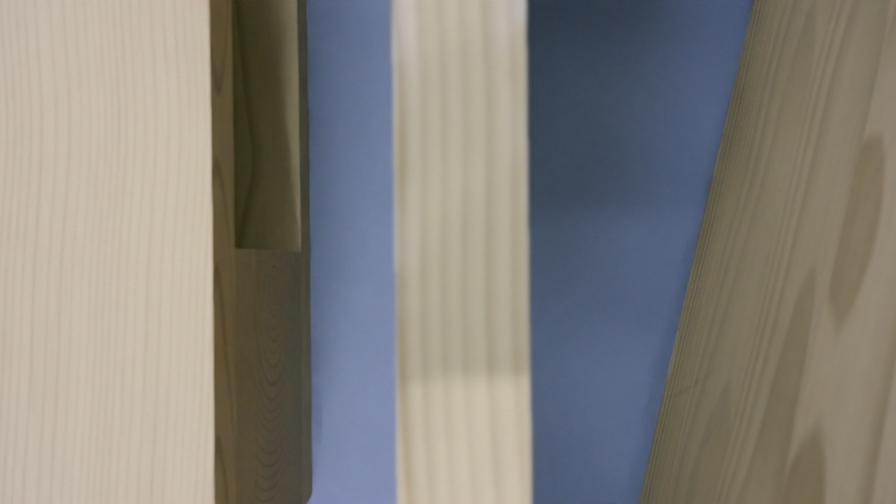

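Emit:
{"api": "move", "payload": {
  "arm3": {"joints": {"joint1_rad": -0.6233, "joint7_rad": -2.2895}, "min_time_s": 1},
  "arm4": {"joints": {"joint7_rad": 5.1279}, "min_time_s": 1},
  "cameras": []
}}

Emit:
{"api": "move", "payload": {
  "arm3": {"joints": {"gripper_m": 0.014}},
  "arm4": {"joints": {"gripper_m": 0.014}},
  "cameras": []
}}

Scene clock: 343.63 s.
Joint torques (N m): arm1=[-0.05 -17.57 -1.02 -0.22 -0.46 -0.28 -0.08] | arm2=[-6.27 2.75 -10.04 -9.86 0.38 -4.37 -0.52] | arm3=[-0.69 -25.1 2.14 -6.52 0.57 0.28 0.4] | arm4=[0.61 -25.25 0.48 -6.82 -0.06 -0.05 -0.19]
Motor temperatures (°C): arm1=[35 36 32 38 37 42 38] | arm2=[34 43 34 34 40 40 39] | arm3=[36 40 30 35 38 40 40] | arm4=[36 39 31 35 36 35 46]
Flange force (N): arm1=[0.7 2.7 -6.4] | arm2=[-19.9 0.9 -75.8] | arm3=[-4.1 4.7 -4.4] | arm4=[-9.4 -5.5 -5.5]
move: arm3 done; arm4 done
Joint velocities: within noise
arm1, arm2: as last shown
arm3.joint_positions: joint1_rad=-0.623 joint2_rad=+1.684 joint3_rad=+0.000 joint4_rad=+0.677 joint5_rad=+0.000 joint6_rad=+0.751 joint7_rad=-2.289 gripper_m=+0.042
arm3.joint_status: all done
arm3.hand: x=+0.5341 y=-0.5145 z=+0.5108 quat_wxyz=(-0.015, -0.047, +0.999, -0.010) (m; scene frame)
arm4.joint_positions: joint1_rad=+0.034 joint2_rad=+1.619 joint3_rad=+0.000 joint4_rad=+0.974 joint5_rad=+0.000 joint6_rad=+0.519 joint7_rad=+5.128 gripper_m=+0.042
arm4.joint_status: all done
arm4.hand: x=-0.3511 y=-0.3704 z=+0.5120 quat_wxyz=(+0.004, +0.999, +0.035, +0.011) (m; scene frame)
pictures: none
No camera images: "cameras" was empty.

Scene clock: 344.33 s.
Joint torques (N m): arm1=[-0.25 -17.54 -1.3 -0.21 -0.47 -0.19 -0.13] | arm2=[-6.21 2.59 -9.89 -9.9 0.39 -4.41 -0.53] | arm3=[-3.46 -24.74 0.16 -6.13 -0.05 0.41 0.85] | arm4=[1.14 -20.74 2.29 -6.57 1.13 -0.98 0.34]
Motor temperatures (°C): arm1=[35 36 32 38 37 42 38] | arm2=[34 43 34 34 40 40 39] | arm3=[36 40 30 35 38 40 40] | arm4=[36 39 31 35 36 35 46]
Flange force (N): arm1=[0.2 2.7 -6.4] | arm2=[-19.8 0.7 -75.5] | arm3=[-0.7 6.5 -4.1] | arm4=[-10.1 -7.8 -15.8]
move: arm3 off_target; arm4 off_target
Joint velocities: within noise
arm1, arm2: as last shown
arm3.joint_positions: joint1_rad=-0.623 joint2_rad=+1.684 joint3_rad=+0.000 joint4_rad=+0.677 joint5_rad=+0.000 joint6_rad=+0.751 joint7_rad=-2.289 gripper_m=+0.019
arm3.joint_status: gripper_m off_target (ended at +0.019, target +0.014)
arm3.hand: x=+0.5340 y=-0.5145 z=+0.5108 quat_wxyz=(-0.015, -0.047, +0.999, -0.010) (m; scene frame)
arm4.joint_positions: joint1_rad=+0.034 joint2_rad=+1.619 joint3_rad=+0.000 joint4_rad=+0.974 joint5_rad=+0.000 joint6_rad=+0.519 joint7_rad=+5.128 gripper_m=+0.019
arm4.joint_status: gripper_m off_target (ended at +0.019, target +0.014)
arm4.hand: x=-0.3510 y=-0.3704 z=+0.5121 quat_wxyz=(+0.004, +0.999, +0.035, +0.011) (m; scene frame)
pictures: none
No camera images: "cameras" was empty.

Emit:
{"api": "move", "payload": {
  "arm1": {"joints": {"joint2_rad": 1.3427, "joint4_rad": 1.6693, "joint6_rad": 0.0996}, "min_time_s": 5},
  "arm2": {"joints": {"joint2_rad": 1.3365, "joint4_rad": 1.8206, "joint6_rad": -0.0455}, "min_time_s": 5},
  "arm3": {"joints": {"joint2_rad": 1.5822, "joint4_rad": 0.7903, "joint6_rad": 0.739}, "min_time_s": 5},
  "arm4": {"joints": {"joint2_rad": 1.5235, "joint4_rad": 1.0698, "joint6_rad": 0.5183}, "min_time_s": 5},
  "cameras": ["cam_low"]
}}

Scene clock: 355.17 s.
Joint torques (N m): arm1=[2.15 -22.76 2.23 -1.45 -0.23 -0.66 -0.01] | arm2=[-1.09 -27.88 -1.29 -2.8 0.17 -1.43 -0.47] | arm3=[-3.34 -35.36 0.59 -9.31 0.22 0.6 0.97] | arm4=[1.98 -36.21 1.77 -9.11 0.11 0.45 -0.17]
Motor temperatures (°C): arm1=[35 36 32 38 37 42 38] | arm2=[33 43 34 34 40 40 39] | arm3=[36 41 30 35 38 40 40] | arm4=[36 39 31 35 36 35 46]
Flange force (N): arm1=[4.7 -0.5 3.9] | arm2=[-5.9 -2.2 15.1] | arm3=[0.4 5.2 13.9] | arm4=[-6.6 -6.7 16.0]
move: arm1 done; arm2 done; arm3 done; arm4 done
Joint velocities: within noise
arm1.joint_positions: joint1_rad=-0.335 joint2_rad=+1.343 joint3_rad=+0.000 joint4_rad=+1.669 joint5_rad=+0.000 joint6_rad=+0.100 joint7_rad=-0.436 gripper_m=+0.019
arm1.joint_status: all done
arm1.hand: x=-0.5125 y=-0.4149 z=+0.5526 quat_wxyz=(+0.005, -0.099, -0.995, -0.014) (m; scene frame)
arm2.joint_positions: joint1_rad=-0.513 joint2_rad=+1.336 joint3_rad=+0.000 joint4_rad=+1.821 joint5_rad=+0.000 joint6_rad=-0.045 joint7_rad=-0.790 gripper_m=+0.019
arm2.joint_status: all done
arm2.hand: x=+0.0156 y=-0.5226 z=+0.5525 quat_wxyz=(+0.007, -0.104, -0.995, -0.008) (m; scene frame)
arm3.joint_positions: joint1_rad=-0.623 joint2_rad=+1.582 joint3_rad=+0.000 joint4_rad=+0.790 joint5_rad=+0.000 joint6_rad=+0.739 joint7_rad=-2.289 gripper_m=+0.019
arm3.joint_status: all done
arm3.hand: x=+0.5344 y=-0.5146 z=+0.5509 quat_wxyz=(-0.015, -0.047, +0.999, -0.010) (m; scene frame)
arm4.joint_positions: joint1_rad=+0.034 joint2_rad=+1.524 joint3_rad=+0.000 joint4_rad=+1.070 joint5_rad=+0.000 joint6_rad=+0.518 joint7_rad=+5.128 gripper_m=+0.019
arm4.joint_status: all done
arm4.hand: x=-0.3509 y=-0.3705 z=+0.5520 quat_wxyz=(+0.004, +0.999, +0.035, +0.012) (m; scene frame)
pictures: cam_low

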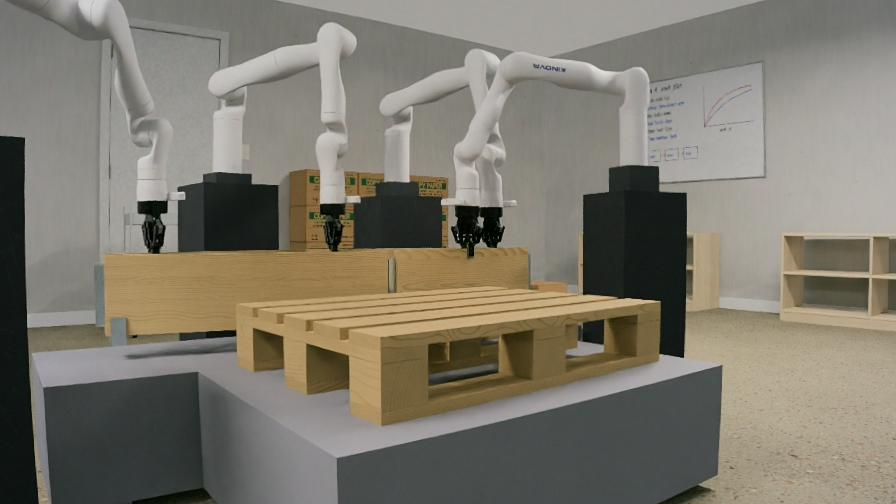

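Emit:
{"api": "move", "payload": {
  "arm1": {"joints": {"joint2_rad": 1.1882, "joint4_rad": 1.7609, "joint6_rad": 0.1625}, "min_time_s": 5},
  "arm2": {"joints": {"joint2_rad": 1.1742, "joint4_rad": 1.9148, "joint6_rad": 0.0226}, "min_time_s": 5},
  "arm3": {"joints": {"joint2_rad": 1.4362, "joint4_rad": 0.9196, "joint6_rad": 0.7558}, "min_time_s": 5},
  "arm4": {"joints": {"joint2_rad": 1.3788, "joint4_rad": 1.1874, "joint6_rad": 0.5454}, "min_time_s": 5},
  "cameras": []
}}

Emit:
{"api": "move", "payload": {
  "arm1": {"joints": {"joint2_rad": 1.0345, "joint4_rad": 1.8211, "joint6_rad": 0.256}, "min_time_s": 5},
  "arm2": {"joints": {"joint2_rad": 1.0078, "joint4_rad": 1.9772, "joint6_rad": 0.1266}, "min_time_s": 5},
  "arm3": {"joints": {"joint2_rad": 1.3062, "joint4_rad": 0.9995, "joint6_rad": 0.8059}, "min_time_s": 5},
  "arm4": {"joints": {"joint2_rad": 1.2433, "joint4_rad": 1.2664, "joint6_rad": 0.6019}, "min_time_s": 5},
  "cameras": []
}}

Scene clock: 362.37 s.
Joint torques (N m): arm1=[1.86 -22.63 1.72 -2.1 -0.3 -0.63 -0.15] | arm2=[-1.04 -27.75 -1.15 -4.74 -0.03 -1.98 -0.62] | arm3=[-3.65 -36.05 0.15 -9.99 0.34 0.18 1.21] | arm4=[1.63 -37.18 1.54 -10.73 0.15 -0.34 -0.08]
Motor temperatures (°C): arm1=[35 36 32 38 37 42 38] | arm2=[33 44 34 34 40 40 39] | arm3=[36 42 30 35 38 40 40] | arm4=[36 40 31 35 36 35 46]
Flange force (N): arm1=[3.9 -0.2 4.3] | arm2=[-7.0 -3.1 14.6] | arm3=[0.9 4.9 14.9] | arm4=[-8.0 -6.9 17.0]
move: arm1 done; arm2 done; arm3 done; arm4 done
Joint velocities: within noise
arm1.joint_positions: joint1_rad=-0.335 joint2_rad=+1.188 joint3_rad=+0.000 joint4_rad=+1.761 joint5_rad=+0.000 joint6_rad=+0.163 joint7_rad=-0.436 gripper_m=+0.019
arm1.joint_status: all done
arm1.hand: x=-0.5125 y=-0.4149 z=+0.6177 quat_wxyz=(+0.005, -0.099, -0.995, -0.014) (m; scene frame)
arm2.joint_positions: joint1_rad=-0.513 joint2_rad=+1.174 joint3_rad=+0.000 joint4_rad=+1.915 joint5_rad=+0.000 joint6_rad=+0.023 joint7_rad=-0.790 gripper_m=+0.019
arm2.joint_status: all done
arm2.hand: x=+0.0152 y=-0.5218 z=+0.6178 quat_wxyz=(+0.007, -0.104, -0.995, -0.008) (m; scene frame)
arm3.joint_positions: joint1_rad=-0.623 joint2_rad=+1.436 joint3_rad=+0.000 joint4_rad=+0.920 joint5_rad=+0.000 joint6_rad=+0.756 joint7_rad=-2.289 gripper_m=+0.019
arm3.joint_status: all done
arm3.hand: x=+0.5349 y=-0.5146 z=+0.6158 quat_wxyz=(-0.015, -0.047, +0.999, -0.010) (m; scene frame)
arm4.joint_positions: joint1_rad=+0.034 joint2_rad=+1.379 joint3_rad=+0.000 joint4_rad=+1.187 joint5_rad=+0.000 joint6_rad=+0.545 joint7_rad=+5.128 gripper_m=+0.019
arm4.joint_status: all done
arm4.hand: x=-0.3506 y=-0.3706 z=+0.6170 quat_wxyz=(+0.005, +0.999, +0.035, +0.012) (m; scene frame)
pictures: none
No camera images: "cameras" was empty.

Scene clock: 367.67 s.
Joint torques (N m): arm1=[0.23 -21.4 -0.63 -2.78 -0.46 -0.66 -0.11] | arm2=[-1.29 -27.73 -1.47 -7.35 -0.34 -2.63 -0.76] | arm3=[-4.3 -35.84 -0.41 -10.54 0.24 0.21 1.4] | arm4=[0.6 -39.81 0.61 -14.3 -0.03 -1.65 0.04]
Motor temperatures (°C): arm1=[35 36 32 38 37 42 38] | arm2=[33 44 34 34 40 40 39] | arm3=[36 43 30 35 38 40 40] | arm4=[36 41 31 35 36 35 46]
Flange force (N): arm1=[1.2 1.7 2.6] | arm2=[-9.0 -3.7 15.0] | arm3=[1.0 5.7 15.1] | arm4=[-12.8 -7.6 19.7]
move: arm1 done; arm2 done; arm3 done; arm4 done
Joint velocities: within noise
arm1.joint_positions: joint1_rad=-0.335 joint2_rad=+1.034 joint3_rad=+0.000 joint4_rad=+1.821 joint5_rad=+0.000 joint6_rad=+0.256 joint7_rad=-0.436 gripper_m=+0.019
arm1.joint_status: all done
arm1.hand: x=-0.5125 y=-0.4150 z=+0.6826 quat_wxyz=(+0.005, -0.099, -0.995, -0.014) (m; scene frame)
arm2.joint_positions: joint1_rad=-0.513 joint2_rad=+1.008 joint3_rad=+0.000 joint4_rad=+1.977 joint5_rad=+0.000 joint6_rad=+0.127 joint7_rad=-0.790 gripper_m=+0.019
arm2.joint_status: all done
arm2.hand: x=+0.0148 y=-0.5211 z=+0.6832 quat_wxyz=(+0.007, -0.104, -0.995, -0.008) (m; scene frame)
arm3.joint_positions: joint1_rad=-0.623 joint2_rad=+1.306 joint3_rad=+0.000 joint4_rad=+1.000 joint5_rad=+0.000 joint6_rad=+0.806 joint7_rad=-2.289 gripper_m=+0.019
arm3.joint_status: all done
arm3.hand: x=+0.5355 y=-0.5146 z=+0.6808 quat_wxyz=(-0.015, -0.047, +0.999, -0.010) (m; scene frame)
arm4.joint_positions: joint1_rad=+0.034 joint2_rad=+1.243 joint3_rad=+0.000 joint4_rad=+1.266 joint5_rad=+0.000 joint6_rad=+0.602 joint7_rad=+5.128 gripper_m=+0.019
arm4.joint_status: all done
arm4.hand: x=-0.3503 y=-0.3708 z=+0.6821 quat_wxyz=(+0.004, +0.999, +0.035, +0.012) (m; scene frame)
pictures: none
No camera images: "cameras" was empty.

Emit:
{"api": "move", "payload": {
  "arm1": {"joints": {"joint1_rad": -0.2616, "joint2_rad": 1.0402, "joint4_rad": 1.7826, "joint6_rad": 0.2888, "joint7_rad": -0.3348}, "min_time_s": 6},
  "arm2": {"joints": {"joint1_rad": -0.4047, "joint2_rad": 1.0129, "joint4_rad": 1.9354, "joint6_rad": 0.1633, "joint7_rad": -0.6527}, "min_time_s": 6},
  "arm3": {"joints": {"joint1_rad": -0.5117, "joint2_rad": 1.1538, "joint4_rad": 1.4564, "joint6_rad": 0.5014, "joint7_rad": -1.9815}, "min_time_s": 6},
  "arm4": {"joints": {"joint1_rad": -0.0854, "joint2_rad": 1.2404, "joint4_rad": 1.2766, "joint6_rad": 0.5946, "joint7_rad": 5.205}, "min_time_s": 6},
  "cameras": []
}}

Scene clock: 396.03 s.
Joint torques (N m): arm1=[-0.06 -26.28 -0.73 -3.93 -0.51 -0.47 -0.11] | arm2=[-2.04 -23.47 -2.49 -5.87 -0.61 -1.79 -0.85] | arm3=[-6.01 -32.08 -2.72 -4.98 0.33 1.49 1.36] | arm4=[0.86 -32.95 0.47 -9.15 0.03 0.45 0.24]
Motor temperatures (°C): arm1=[35 37 32 38 37 42 38] | arm2=[33 45 34 34 40 40 39] | arm3=[36 47 30 35 38 40 40] | arm4=[36 44 31 35 36 35 46]
Flange force (N): arm1=[0.3 1.6 12.8] | arm2=[-8.8 -2.0 5.9] | arm3=[7.8 6.8 20.6] | arm4=[-5.6 -5.6 13.4]
move: arm1 done; arm2 done; arm3 done; arm4 done
Joint velocities: within noise
arm1.joint_positions: joint1_rad=-0.262 joint2_rad=+1.040 joint3_rad=+0.000 joint4_rad=+1.783 joint5_rad=+0.000 joint6_rad=+0.289 joint7_rad=-0.335 gripper_m=+0.019
arm1.joint_status: all done
arm1.hand: x=-0.4810 y=-0.3992 z=+0.6836 quat_wxyz=(+0.004, -0.085, -0.996, -0.015) (m; scene frame)
arm2.joint_positions: joint1_rad=-0.405 joint2_rad=+1.013 joint3_rad=+0.000 joint4_rad=+1.935 joint5_rad=+0.000 joint6_rad=+0.163 joint7_rad=-0.653 gripper_m=+0.019
arm2.joint_status: all done
arm2.hand: x=+0.0493 y=-0.4897 z=+0.6833 quat_wxyz=(+0.006, -0.089, -0.996, -0.009) (m; scene frame)
arm3.joint_positions: joint1_rad=-0.512 joint2_rad=+1.154 joint3_rad=+0.000 joint4_rad=+1.456 joint5_rad=+0.000 joint6_rad=+0.501 joint7_rad=-1.982 gripper_m=+0.019
arm3.joint_status: all done
arm3.hand: x=+0.5607 y=-0.3986 z=+0.6809 quat_wxyz=(-0.017, -0.144, +0.989, -0.007) (m; scene frame)
arm4.joint_positions: joint1_rad=-0.085 joint2_rad=+1.240 joint3_rad=+0.000 joint4_rad=+1.277 joint5_rad=+0.000 joint6_rad=+0.595 joint7_rad=+5.205 gripper_m=+0.019
arm4.joint_status: all done
arm4.hand: x=-0.3298 y=-0.3032 z=+0.6819 quat_wxyz=(+0.004, +0.991, +0.133, +0.012) (m; scene frame)
pictures: none
No camera images: "cameras" was empty.

Emit:
{"api": "move", "payload": {
  "arm1": {"joints": {"joint1_rad": -0.1921, "joint2_rad": 1.0510, "joint4_rad": 1.7343, "joint6_rad": 0.3263, "joint7_rad": -0.2368}, "min_time_s": 6},
  "arm2": {"joints": {"joint1_rad": -0.3037, "joint2_rad": 1.0217, "joint4_rad": 1.8773, "joint6_rad": 0.2126, "joint7_rad": -0.5232}, "min_time_s": 6},
  "arm3": {"joints": {"joint1_rad": -0.3442, "joint2_rad": 1.0857, "joint4_rad": 1.7211, "joint6_rad": 0.3049, "joint7_rad": -1.6177}, "min_time_s": 6},
  "arm4": {"joints": {"joint1_rad": -0.1965, "joint2_rad": 1.2360, "joint4_rad": 1.2914, "joint6_rad": 0.5842, "joint7_rad": 5.2903}, "min_time_s": 6},
  "cameras": []
}}

Emit:
{"api": "move", "payload": {
  "arm1": {"joints": {"joint1_rad": -0.1263, "joint2_rad": 1.0648, "joint4_rad": 1.6771, "joint6_rad": 0.3697, "joint7_rad": -0.1425}, "min_time_s": 6},
  "arm2": {"joints": {"joint1_rad": -0.2112, "joint2_rad": 1.0352, "joint4_rad": 1.8038, "joint6_rad": 0.2726, "joint7_rad": -0.4022}, "min_time_s": 6},
  "arm3": {"joints": {"joint1_rad": -0.1316, "joint2_rad": 1.0634, "joint4_rad": 1.8380, "joint6_rad": 0.2102, "joint7_rad": -1.2087}, "min_time_s": 6},
  "arm4": {"joints": {"joint1_rad": -0.2988, "joint2_rad": 1.2291, "joint4_rad": 1.3142, "joint6_rad": 0.5683, "joint7_rad": 5.3843}, "min_time_s": 6},
  "cameras": ["cam_high"]
}}

Scene clock: 404.43 s.
Joint torques (N m): arm1=[-0.45 -26.52 -1 -4.57 -0.46 -0.49 -0.14] | arm2=[-2.75 -22.29 -3.56 -3.52 -0.94 -0.34 -0.99] | arm3=[-3.35 -26.23 -0.22 0.59 1.18 2.82 1.31] | arm4=[1.16 -33.43 0.64 -9.17 -0.17 0.44 -0.03]
Motor temperatures (°C): arm1=[35 36 32 38 37 42 38] | arm2=[33 45 34 34 40 40 39] | arm3=[36 47 30 35 38 40 40] | arm4=[36 45 31 35 36 35 46]
Flange force (N): arm1=[-0.8 1.0 11.8] | arm2=[-8.0 1.9 6.1] | arm3=[9.1 5.0 19.7] | arm4=[-4.8 -6.0 14.5]
move: arm1 done; arm2 done; arm3 done; arm4 done
Joint velocities: within noise
arm1.joint_positions: joint1_rad=-0.192 joint2_rad=+1.051 joint3_rad=+0.000 joint4_rad=+1.734 joint5_rad=+0.000 joint6_rad=+0.326 joint7_rad=-0.237 gripper_m=+0.019
arm1.joint_status: all done
arm1.hand: x=-0.4497 y=-0.3833 z=+0.6835 quat_wxyz=(+0.002, -0.071, -0.997, -0.015) (m; scene frame)
arm2.joint_positions: joint1_rad=-0.304 joint2_rad=+1.022 joint3_rad=+0.000 joint4_rad=+1.877 joint5_rad=+0.000 joint6_rad=+0.213 joint7_rad=-0.523 gripper_m=+0.019
arm2.joint_status: all done
arm2.hand: x=+0.0834 y=-0.4584 z=+0.6834 quat_wxyz=(+0.004, -0.075, -0.997, -0.010) (m; scene frame)
arm3.joint_positions: joint1_rad=-0.344 joint2_rad=+1.086 joint3_rad=+0.000 joint4_rad=+1.721 joint5_rad=+0.000 joint6_rad=+0.305 joint7_rad=-1.618 gripper_m=+0.019
arm3.joint_status: all done
arm3.hand: x=+0.5695 y=-0.2859 z=+0.6808 quat_wxyz=(-0.018, -0.241, +0.970, -0.003) (m; scene frame)
arm4.joint_positions: joint1_rad=-0.197 joint2_rad=+1.236 joint3_rad=+0.000 joint4_rad=+1.291 joint5_rad=+0.000 joint6_rad=+0.584 joint7_rad=+5.290 gripper_m=+0.019
arm4.joint_status: all done
arm4.hand: x=-0.3192 y=-0.2386 z=+0.6819 quat_wxyz=(+0.004, +0.973, +0.230, +0.012) (m; scene frame)
pictures: none
No camera images: "cameras" was empty.

Scene clock: 410.73 s.
Joint torques (N m): arm1=[-0.76 -27.66 -1.18 -4.79 -0.54 -0.52 -0.14] | arm2=[-2.71 -24.23 -3.21 -3.59 -1 -0.29 -1.02] | arm3=[-1.67 -22.88 2.39 3.31 1.8 3.28 1.5] | arm4=[0.2 -31.68 0.24 -8.22 -0.02 0.43 0.04]
Motor temperatures (°C): arm1=[35 36 32 38 37 42 38] | arm2=[33 45 34 34 40 40 39] | arm3=[36 48 30 35 38 40 40] | arm4=[36 45 31 35 36 35 46]
Flange force (N): arm1=[-1.4 2.6 13.0] | arm2=[-7.0 3.2 9.4] | arm3=[9.7 5.5 17.6] | arm4=[-4.0 -4.2 12.2]
move: arm1 done; arm2 done; arm3 done; arm4 done
Joint velocities: within noise
arm1.joint_positions: joint1_rad=-0.126 joint2_rad=+1.065 joint3_rad=+0.000 joint4_rad=+1.677 joint5_rad=+0.000 joint6_rad=+0.370 joint7_rad=-0.143 gripper_m=+0.019
arm1.joint_status: all done
arm1.hand: x=-0.4182 y=-0.3674 z=+0.6835 quat_wxyz=(+0.001, -0.056, -0.998, -0.015) (m; scene frame)
arm2.joint_positions: joint1_rad=-0.211 joint2_rad=+1.035 joint3_rad=+0.000 joint4_rad=+1.804 joint5_rad=+0.000 joint6_rad=+0.273 joint7_rad=-0.402 gripper_m=+0.019
arm2.joint_status: all done
arm2.hand: x=+0.1171 y=-0.4271 z=+0.6835 quat_wxyz=(+0.003, -0.061, -0.998, -0.010) (m; scene frame)
arm3.joint_positions: joint1_rad=-0.132 joint2_rad=+1.063 joint3_rad=+0.000 joint4_rad=+1.838 joint5_rad=+0.000 joint6_rad=+0.210 joint7_rad=-1.209 gripper_m=+0.019
arm3.joint_status: all done
arm3.hand: x=+0.5630 y=-0.1797 z=+0.6808 quat_wxyz=(-0.019, -0.335, +0.942, +0.002) (m; scene frame)
arm4.joint_positions: joint1_rad=-0.299 joint2_rad=+1.229 joint3_rad=+0.000 joint4_rad=+1.314 joint5_rad=+0.000 joint6_rad=+0.568 joint7_rad=+5.384 gripper_m=+0.019
arm4.joint_status: all done
arm4.hand: x=-0.3180 y=-0.1787 z=+0.6819 quat_wxyz=(+0.003, +0.946, +0.324, +0.012) (m; scene frame)
pictures: cam_high

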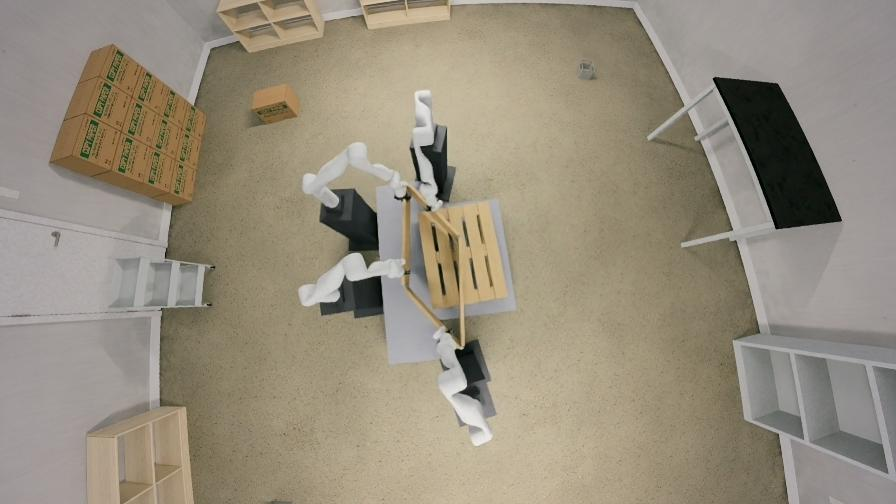

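Opening well, balanced loads. Continue with steps 4–6.

Emit:
{"api": "move", "payload": {
  "arm1": {"joints": {"joint1_rad": -0.0638, "joint2_rad": 1.0821, "joint4_rad": 1.6113, "joint6_rad": 0.4182, "joint7_rad": -0.0515}, "min_time_s": 6},
  "arm2": {"joints": {"joint1_rad": -0.1272, "joint2_rad": 1.0543, "joint4_rad": 1.7152, "joint6_rad": 0.3421, "joint7_rad": -0.2897}, "min_time_s": 6},
  "arm3": {"joints": {"joint1_rad": 0.0873, "joint2_rad": 1.0671, "joint4_rad": 1.8203, "joint6_rad": 0.2242, "joint7_rad": -0.7936}, "min_time_s": 6},
  "arm4": {"joints": {"joint1_rad": -0.3913, "joint2_rad": 1.2195, "joint4_rad": 1.3461, "joint6_rad": 0.5460, "joint7_rad": 5.4883}, "min_time_s": 6},
  "cameras": []
}}

Emit:
{"api": "move", "payload": {
  "arm1": {"joints": {"joint1_rad": -0.0051, "joint2_rad": 1.1027, "joint4_rad": 1.5365, "joint6_rad": 0.4724, "joint7_rad": 0.0357}, "min_time_s": 6},
  "arm2": {"joints": {"joint1_rad": -0.0519, "joint2_rad": 1.0801, "joint4_rad": 1.6124, "joint6_rad": 0.4191, "joint7_rad": -0.1859}, "min_time_s": 6},
  "arm3": {"joints": {"joint1_rad": 0.2677, "joint2_rad": 1.0940, "joint4_rad": 1.6921, "joint6_rad": 0.3256, "joint7_rad": -0.4168}, "min_time_s": 6},
  "arm4": {"joints": {"joint1_rad": -0.4726, "joint2_rad": 1.2073, "joint4_rad": 1.3890, "joint6_rad": 0.5153, "joint7_rad": 5.6033}, "min_time_s": 6},
  "cameras": []
}}

Scene clock: 418.63 s.
Joint torques (N m): arm1=[-1.85 -28.53 -2.28 -4.69 -0.7 -0.49 -0.14] | arm2=[-1 -27.41 -0.93 -4.29 -0.56 -0.3 -0.92] | arm3=[0.06 -22.4 4.89 2.5 2.08 2.75 1.35] | arm4=[-1.52 -30.03 -1.22 -7.34 -0.27 0.46 0.17]
Motor temperatures (°C): arm1=[35 36 32 38 37 42 38] | arm2=[33 45 34 34 40 40 39] | arm3=[36 47 30 35 38 40 40] | arm4=[36 46 31 34 36 35 46]
Flange force (N): arm1=[-3.6 5.2 13.8] | arm2=[-2.9 3.2 14.4] | arm3=[8.6 5.7 14.5] | arm4=[-4.7 -1.8 10.2]
move: arm1 done; arm2 done; arm3 done; arm4 done
Joint velocities: within noise
arm1.joint_positions: joint1_rad=-0.064 joint2_rad=+1.082 joint3_rad=+0.000 joint4_rad=+1.611 joint5_rad=+0.000 joint6_rad=+0.418 joint7_rad=-0.051 gripper_m=+0.019
arm1.joint_status: all done
arm1.hand: x=-0.3864 y=-0.3517 z=+0.6834 quat_wxyz=(+0.000, -0.042, -0.999, -0.015) (m; scene frame)
arm2.joint_positions: joint1_rad=-0.127 joint2_rad=+1.054 joint3_rad=+0.000 joint4_rad=+1.715 joint5_rad=+0.000 joint6_rad=+0.342 joint7_rad=-0.290 gripper_m=+0.019
arm2.joint_status: all done
arm2.hand: x=+0.1508 y=-0.3958 z=+0.6836 quat_wxyz=(+0.001, -0.047, -0.999, -0.011) (m; scene frame)
arm3.joint_positions: joint1_rad=+0.087 joint2_rad=+1.067 joint3_rad=+0.000 joint4_rad=+1.820 joint5_rad=+0.000 joint6_rad=+0.224 joint7_rad=-0.794 gripper_m=+0.019
arm3.joint_status: all done
arm3.hand: x=+0.5427 y=-0.0825 z=+0.6807 quat_wxyz=(-0.018, -0.425, +0.905, +0.007) (m; scene frame)
arm4.joint_positions: joint1_rad=-0.391 joint2_rad=+1.219 joint3_rad=+0.000 joint4_rad=+1.346 joint5_rad=+0.000 joint6_rad=+0.546 joint7_rad=+5.488 gripper_m=+0.019
arm4.joint_status: all done
arm4.hand: x=-0.3247 y=-0.1254 z=+0.6819 quat_wxyz=(+0.003, +0.910, +0.415, +0.012) (m; scene frame)
pictures: none
No camera images: "cameras" was empty.

Scene clock: 424.93 s.
Joint torques (N m): arm1=[-3.05 -30.2 -3.67 -4.94 -0.99 -0.54 -0.11] | arm2=[1.05 -28.87 1.63 -5.07 0.2 -0.28 -0.69] | arm3=[1.07 -24.03 6.41 0.4 2.81 2.17 1.61] | arm4=[-3.04 -28.92 -2.68 -6.45 -0.47 0.45 0.27]
Motor temperatures (°C): arm1=[35 36 32 38 37 42 38] | arm2=[33 45 34 34 40 40 39] | arm3=[36 47 30 35 38 40 40] | arm4=[36 46 31 34 36 35 46]
Flange force (N): arm1=[-6.3 7.4 15.7] | arm2=[1.3 2.9 15.0] | arm3=[7.8 6.7 13.1] | arm4=[-5.4 0.6 9.3]
move: arm1 done; arm2 done; arm3 done; arm4 done
Joint velocities: within noise
arm1.joint_positions: joint1_rad=-0.005 joint2_rad=+1.103 joint3_rad=+0.000 joint4_rad=+1.537 joint5_rad=+0.000 joint6_rad=+0.472 joint7_rad=+0.036 gripper_m=+0.019
arm1.joint_status: all done
arm1.hand: x=-0.3545 y=-0.3360 z=+0.6835 quat_wxyz=(-0.001, -0.028, -0.999, -0.015) (m; scene frame)
arm2.joint_positions: joint1_rad=-0.052 joint2_rad=+1.080 joint3_rad=+0.000 joint4_rad=+1.612 joint5_rad=+0.000 joint6_rad=+0.419 joint7_rad=-0.186 gripper_m=+0.019
arm2.joint_status: all done
arm2.hand: x=+0.1841 y=-0.3646 z=+0.6837 quat_wxyz=(+0.000, -0.032, -0.999, -0.011) (m; scene frame)
arm3.joint_positions: joint1_rad=+0.268 joint2_rad=+1.094 joint3_rad=+0.000 joint4_rad=+1.692 joint5_rad=+0.000 joint6_rad=+0.326 joint7_rad=-0.417 gripper_m=+0.019
arm3.joint_status: all done
arm3.hand: x=+0.5107 y=+0.0026 z=+0.6807 quat_wxyz=(-0.015, -0.512, +0.859, +0.011) (m; scene frame)
arm4.joint_positions: joint1_rad=-0.473 joint2_rad=+1.207 joint3_rad=+0.000 joint4_rad=+1.389 joint5_rad=+0.000 joint6_rad=+0.515 joint7_rad=+5.603 gripper_m=+0.019
arm4.joint_status: all done
arm4.hand: x=-0.3382 y=-0.0803 z=+0.6818 quat_wxyz=(+0.003, +0.865, +0.502, +0.012) (m; scene frame)
pictures: none
No camera images: "cameras" was empty.


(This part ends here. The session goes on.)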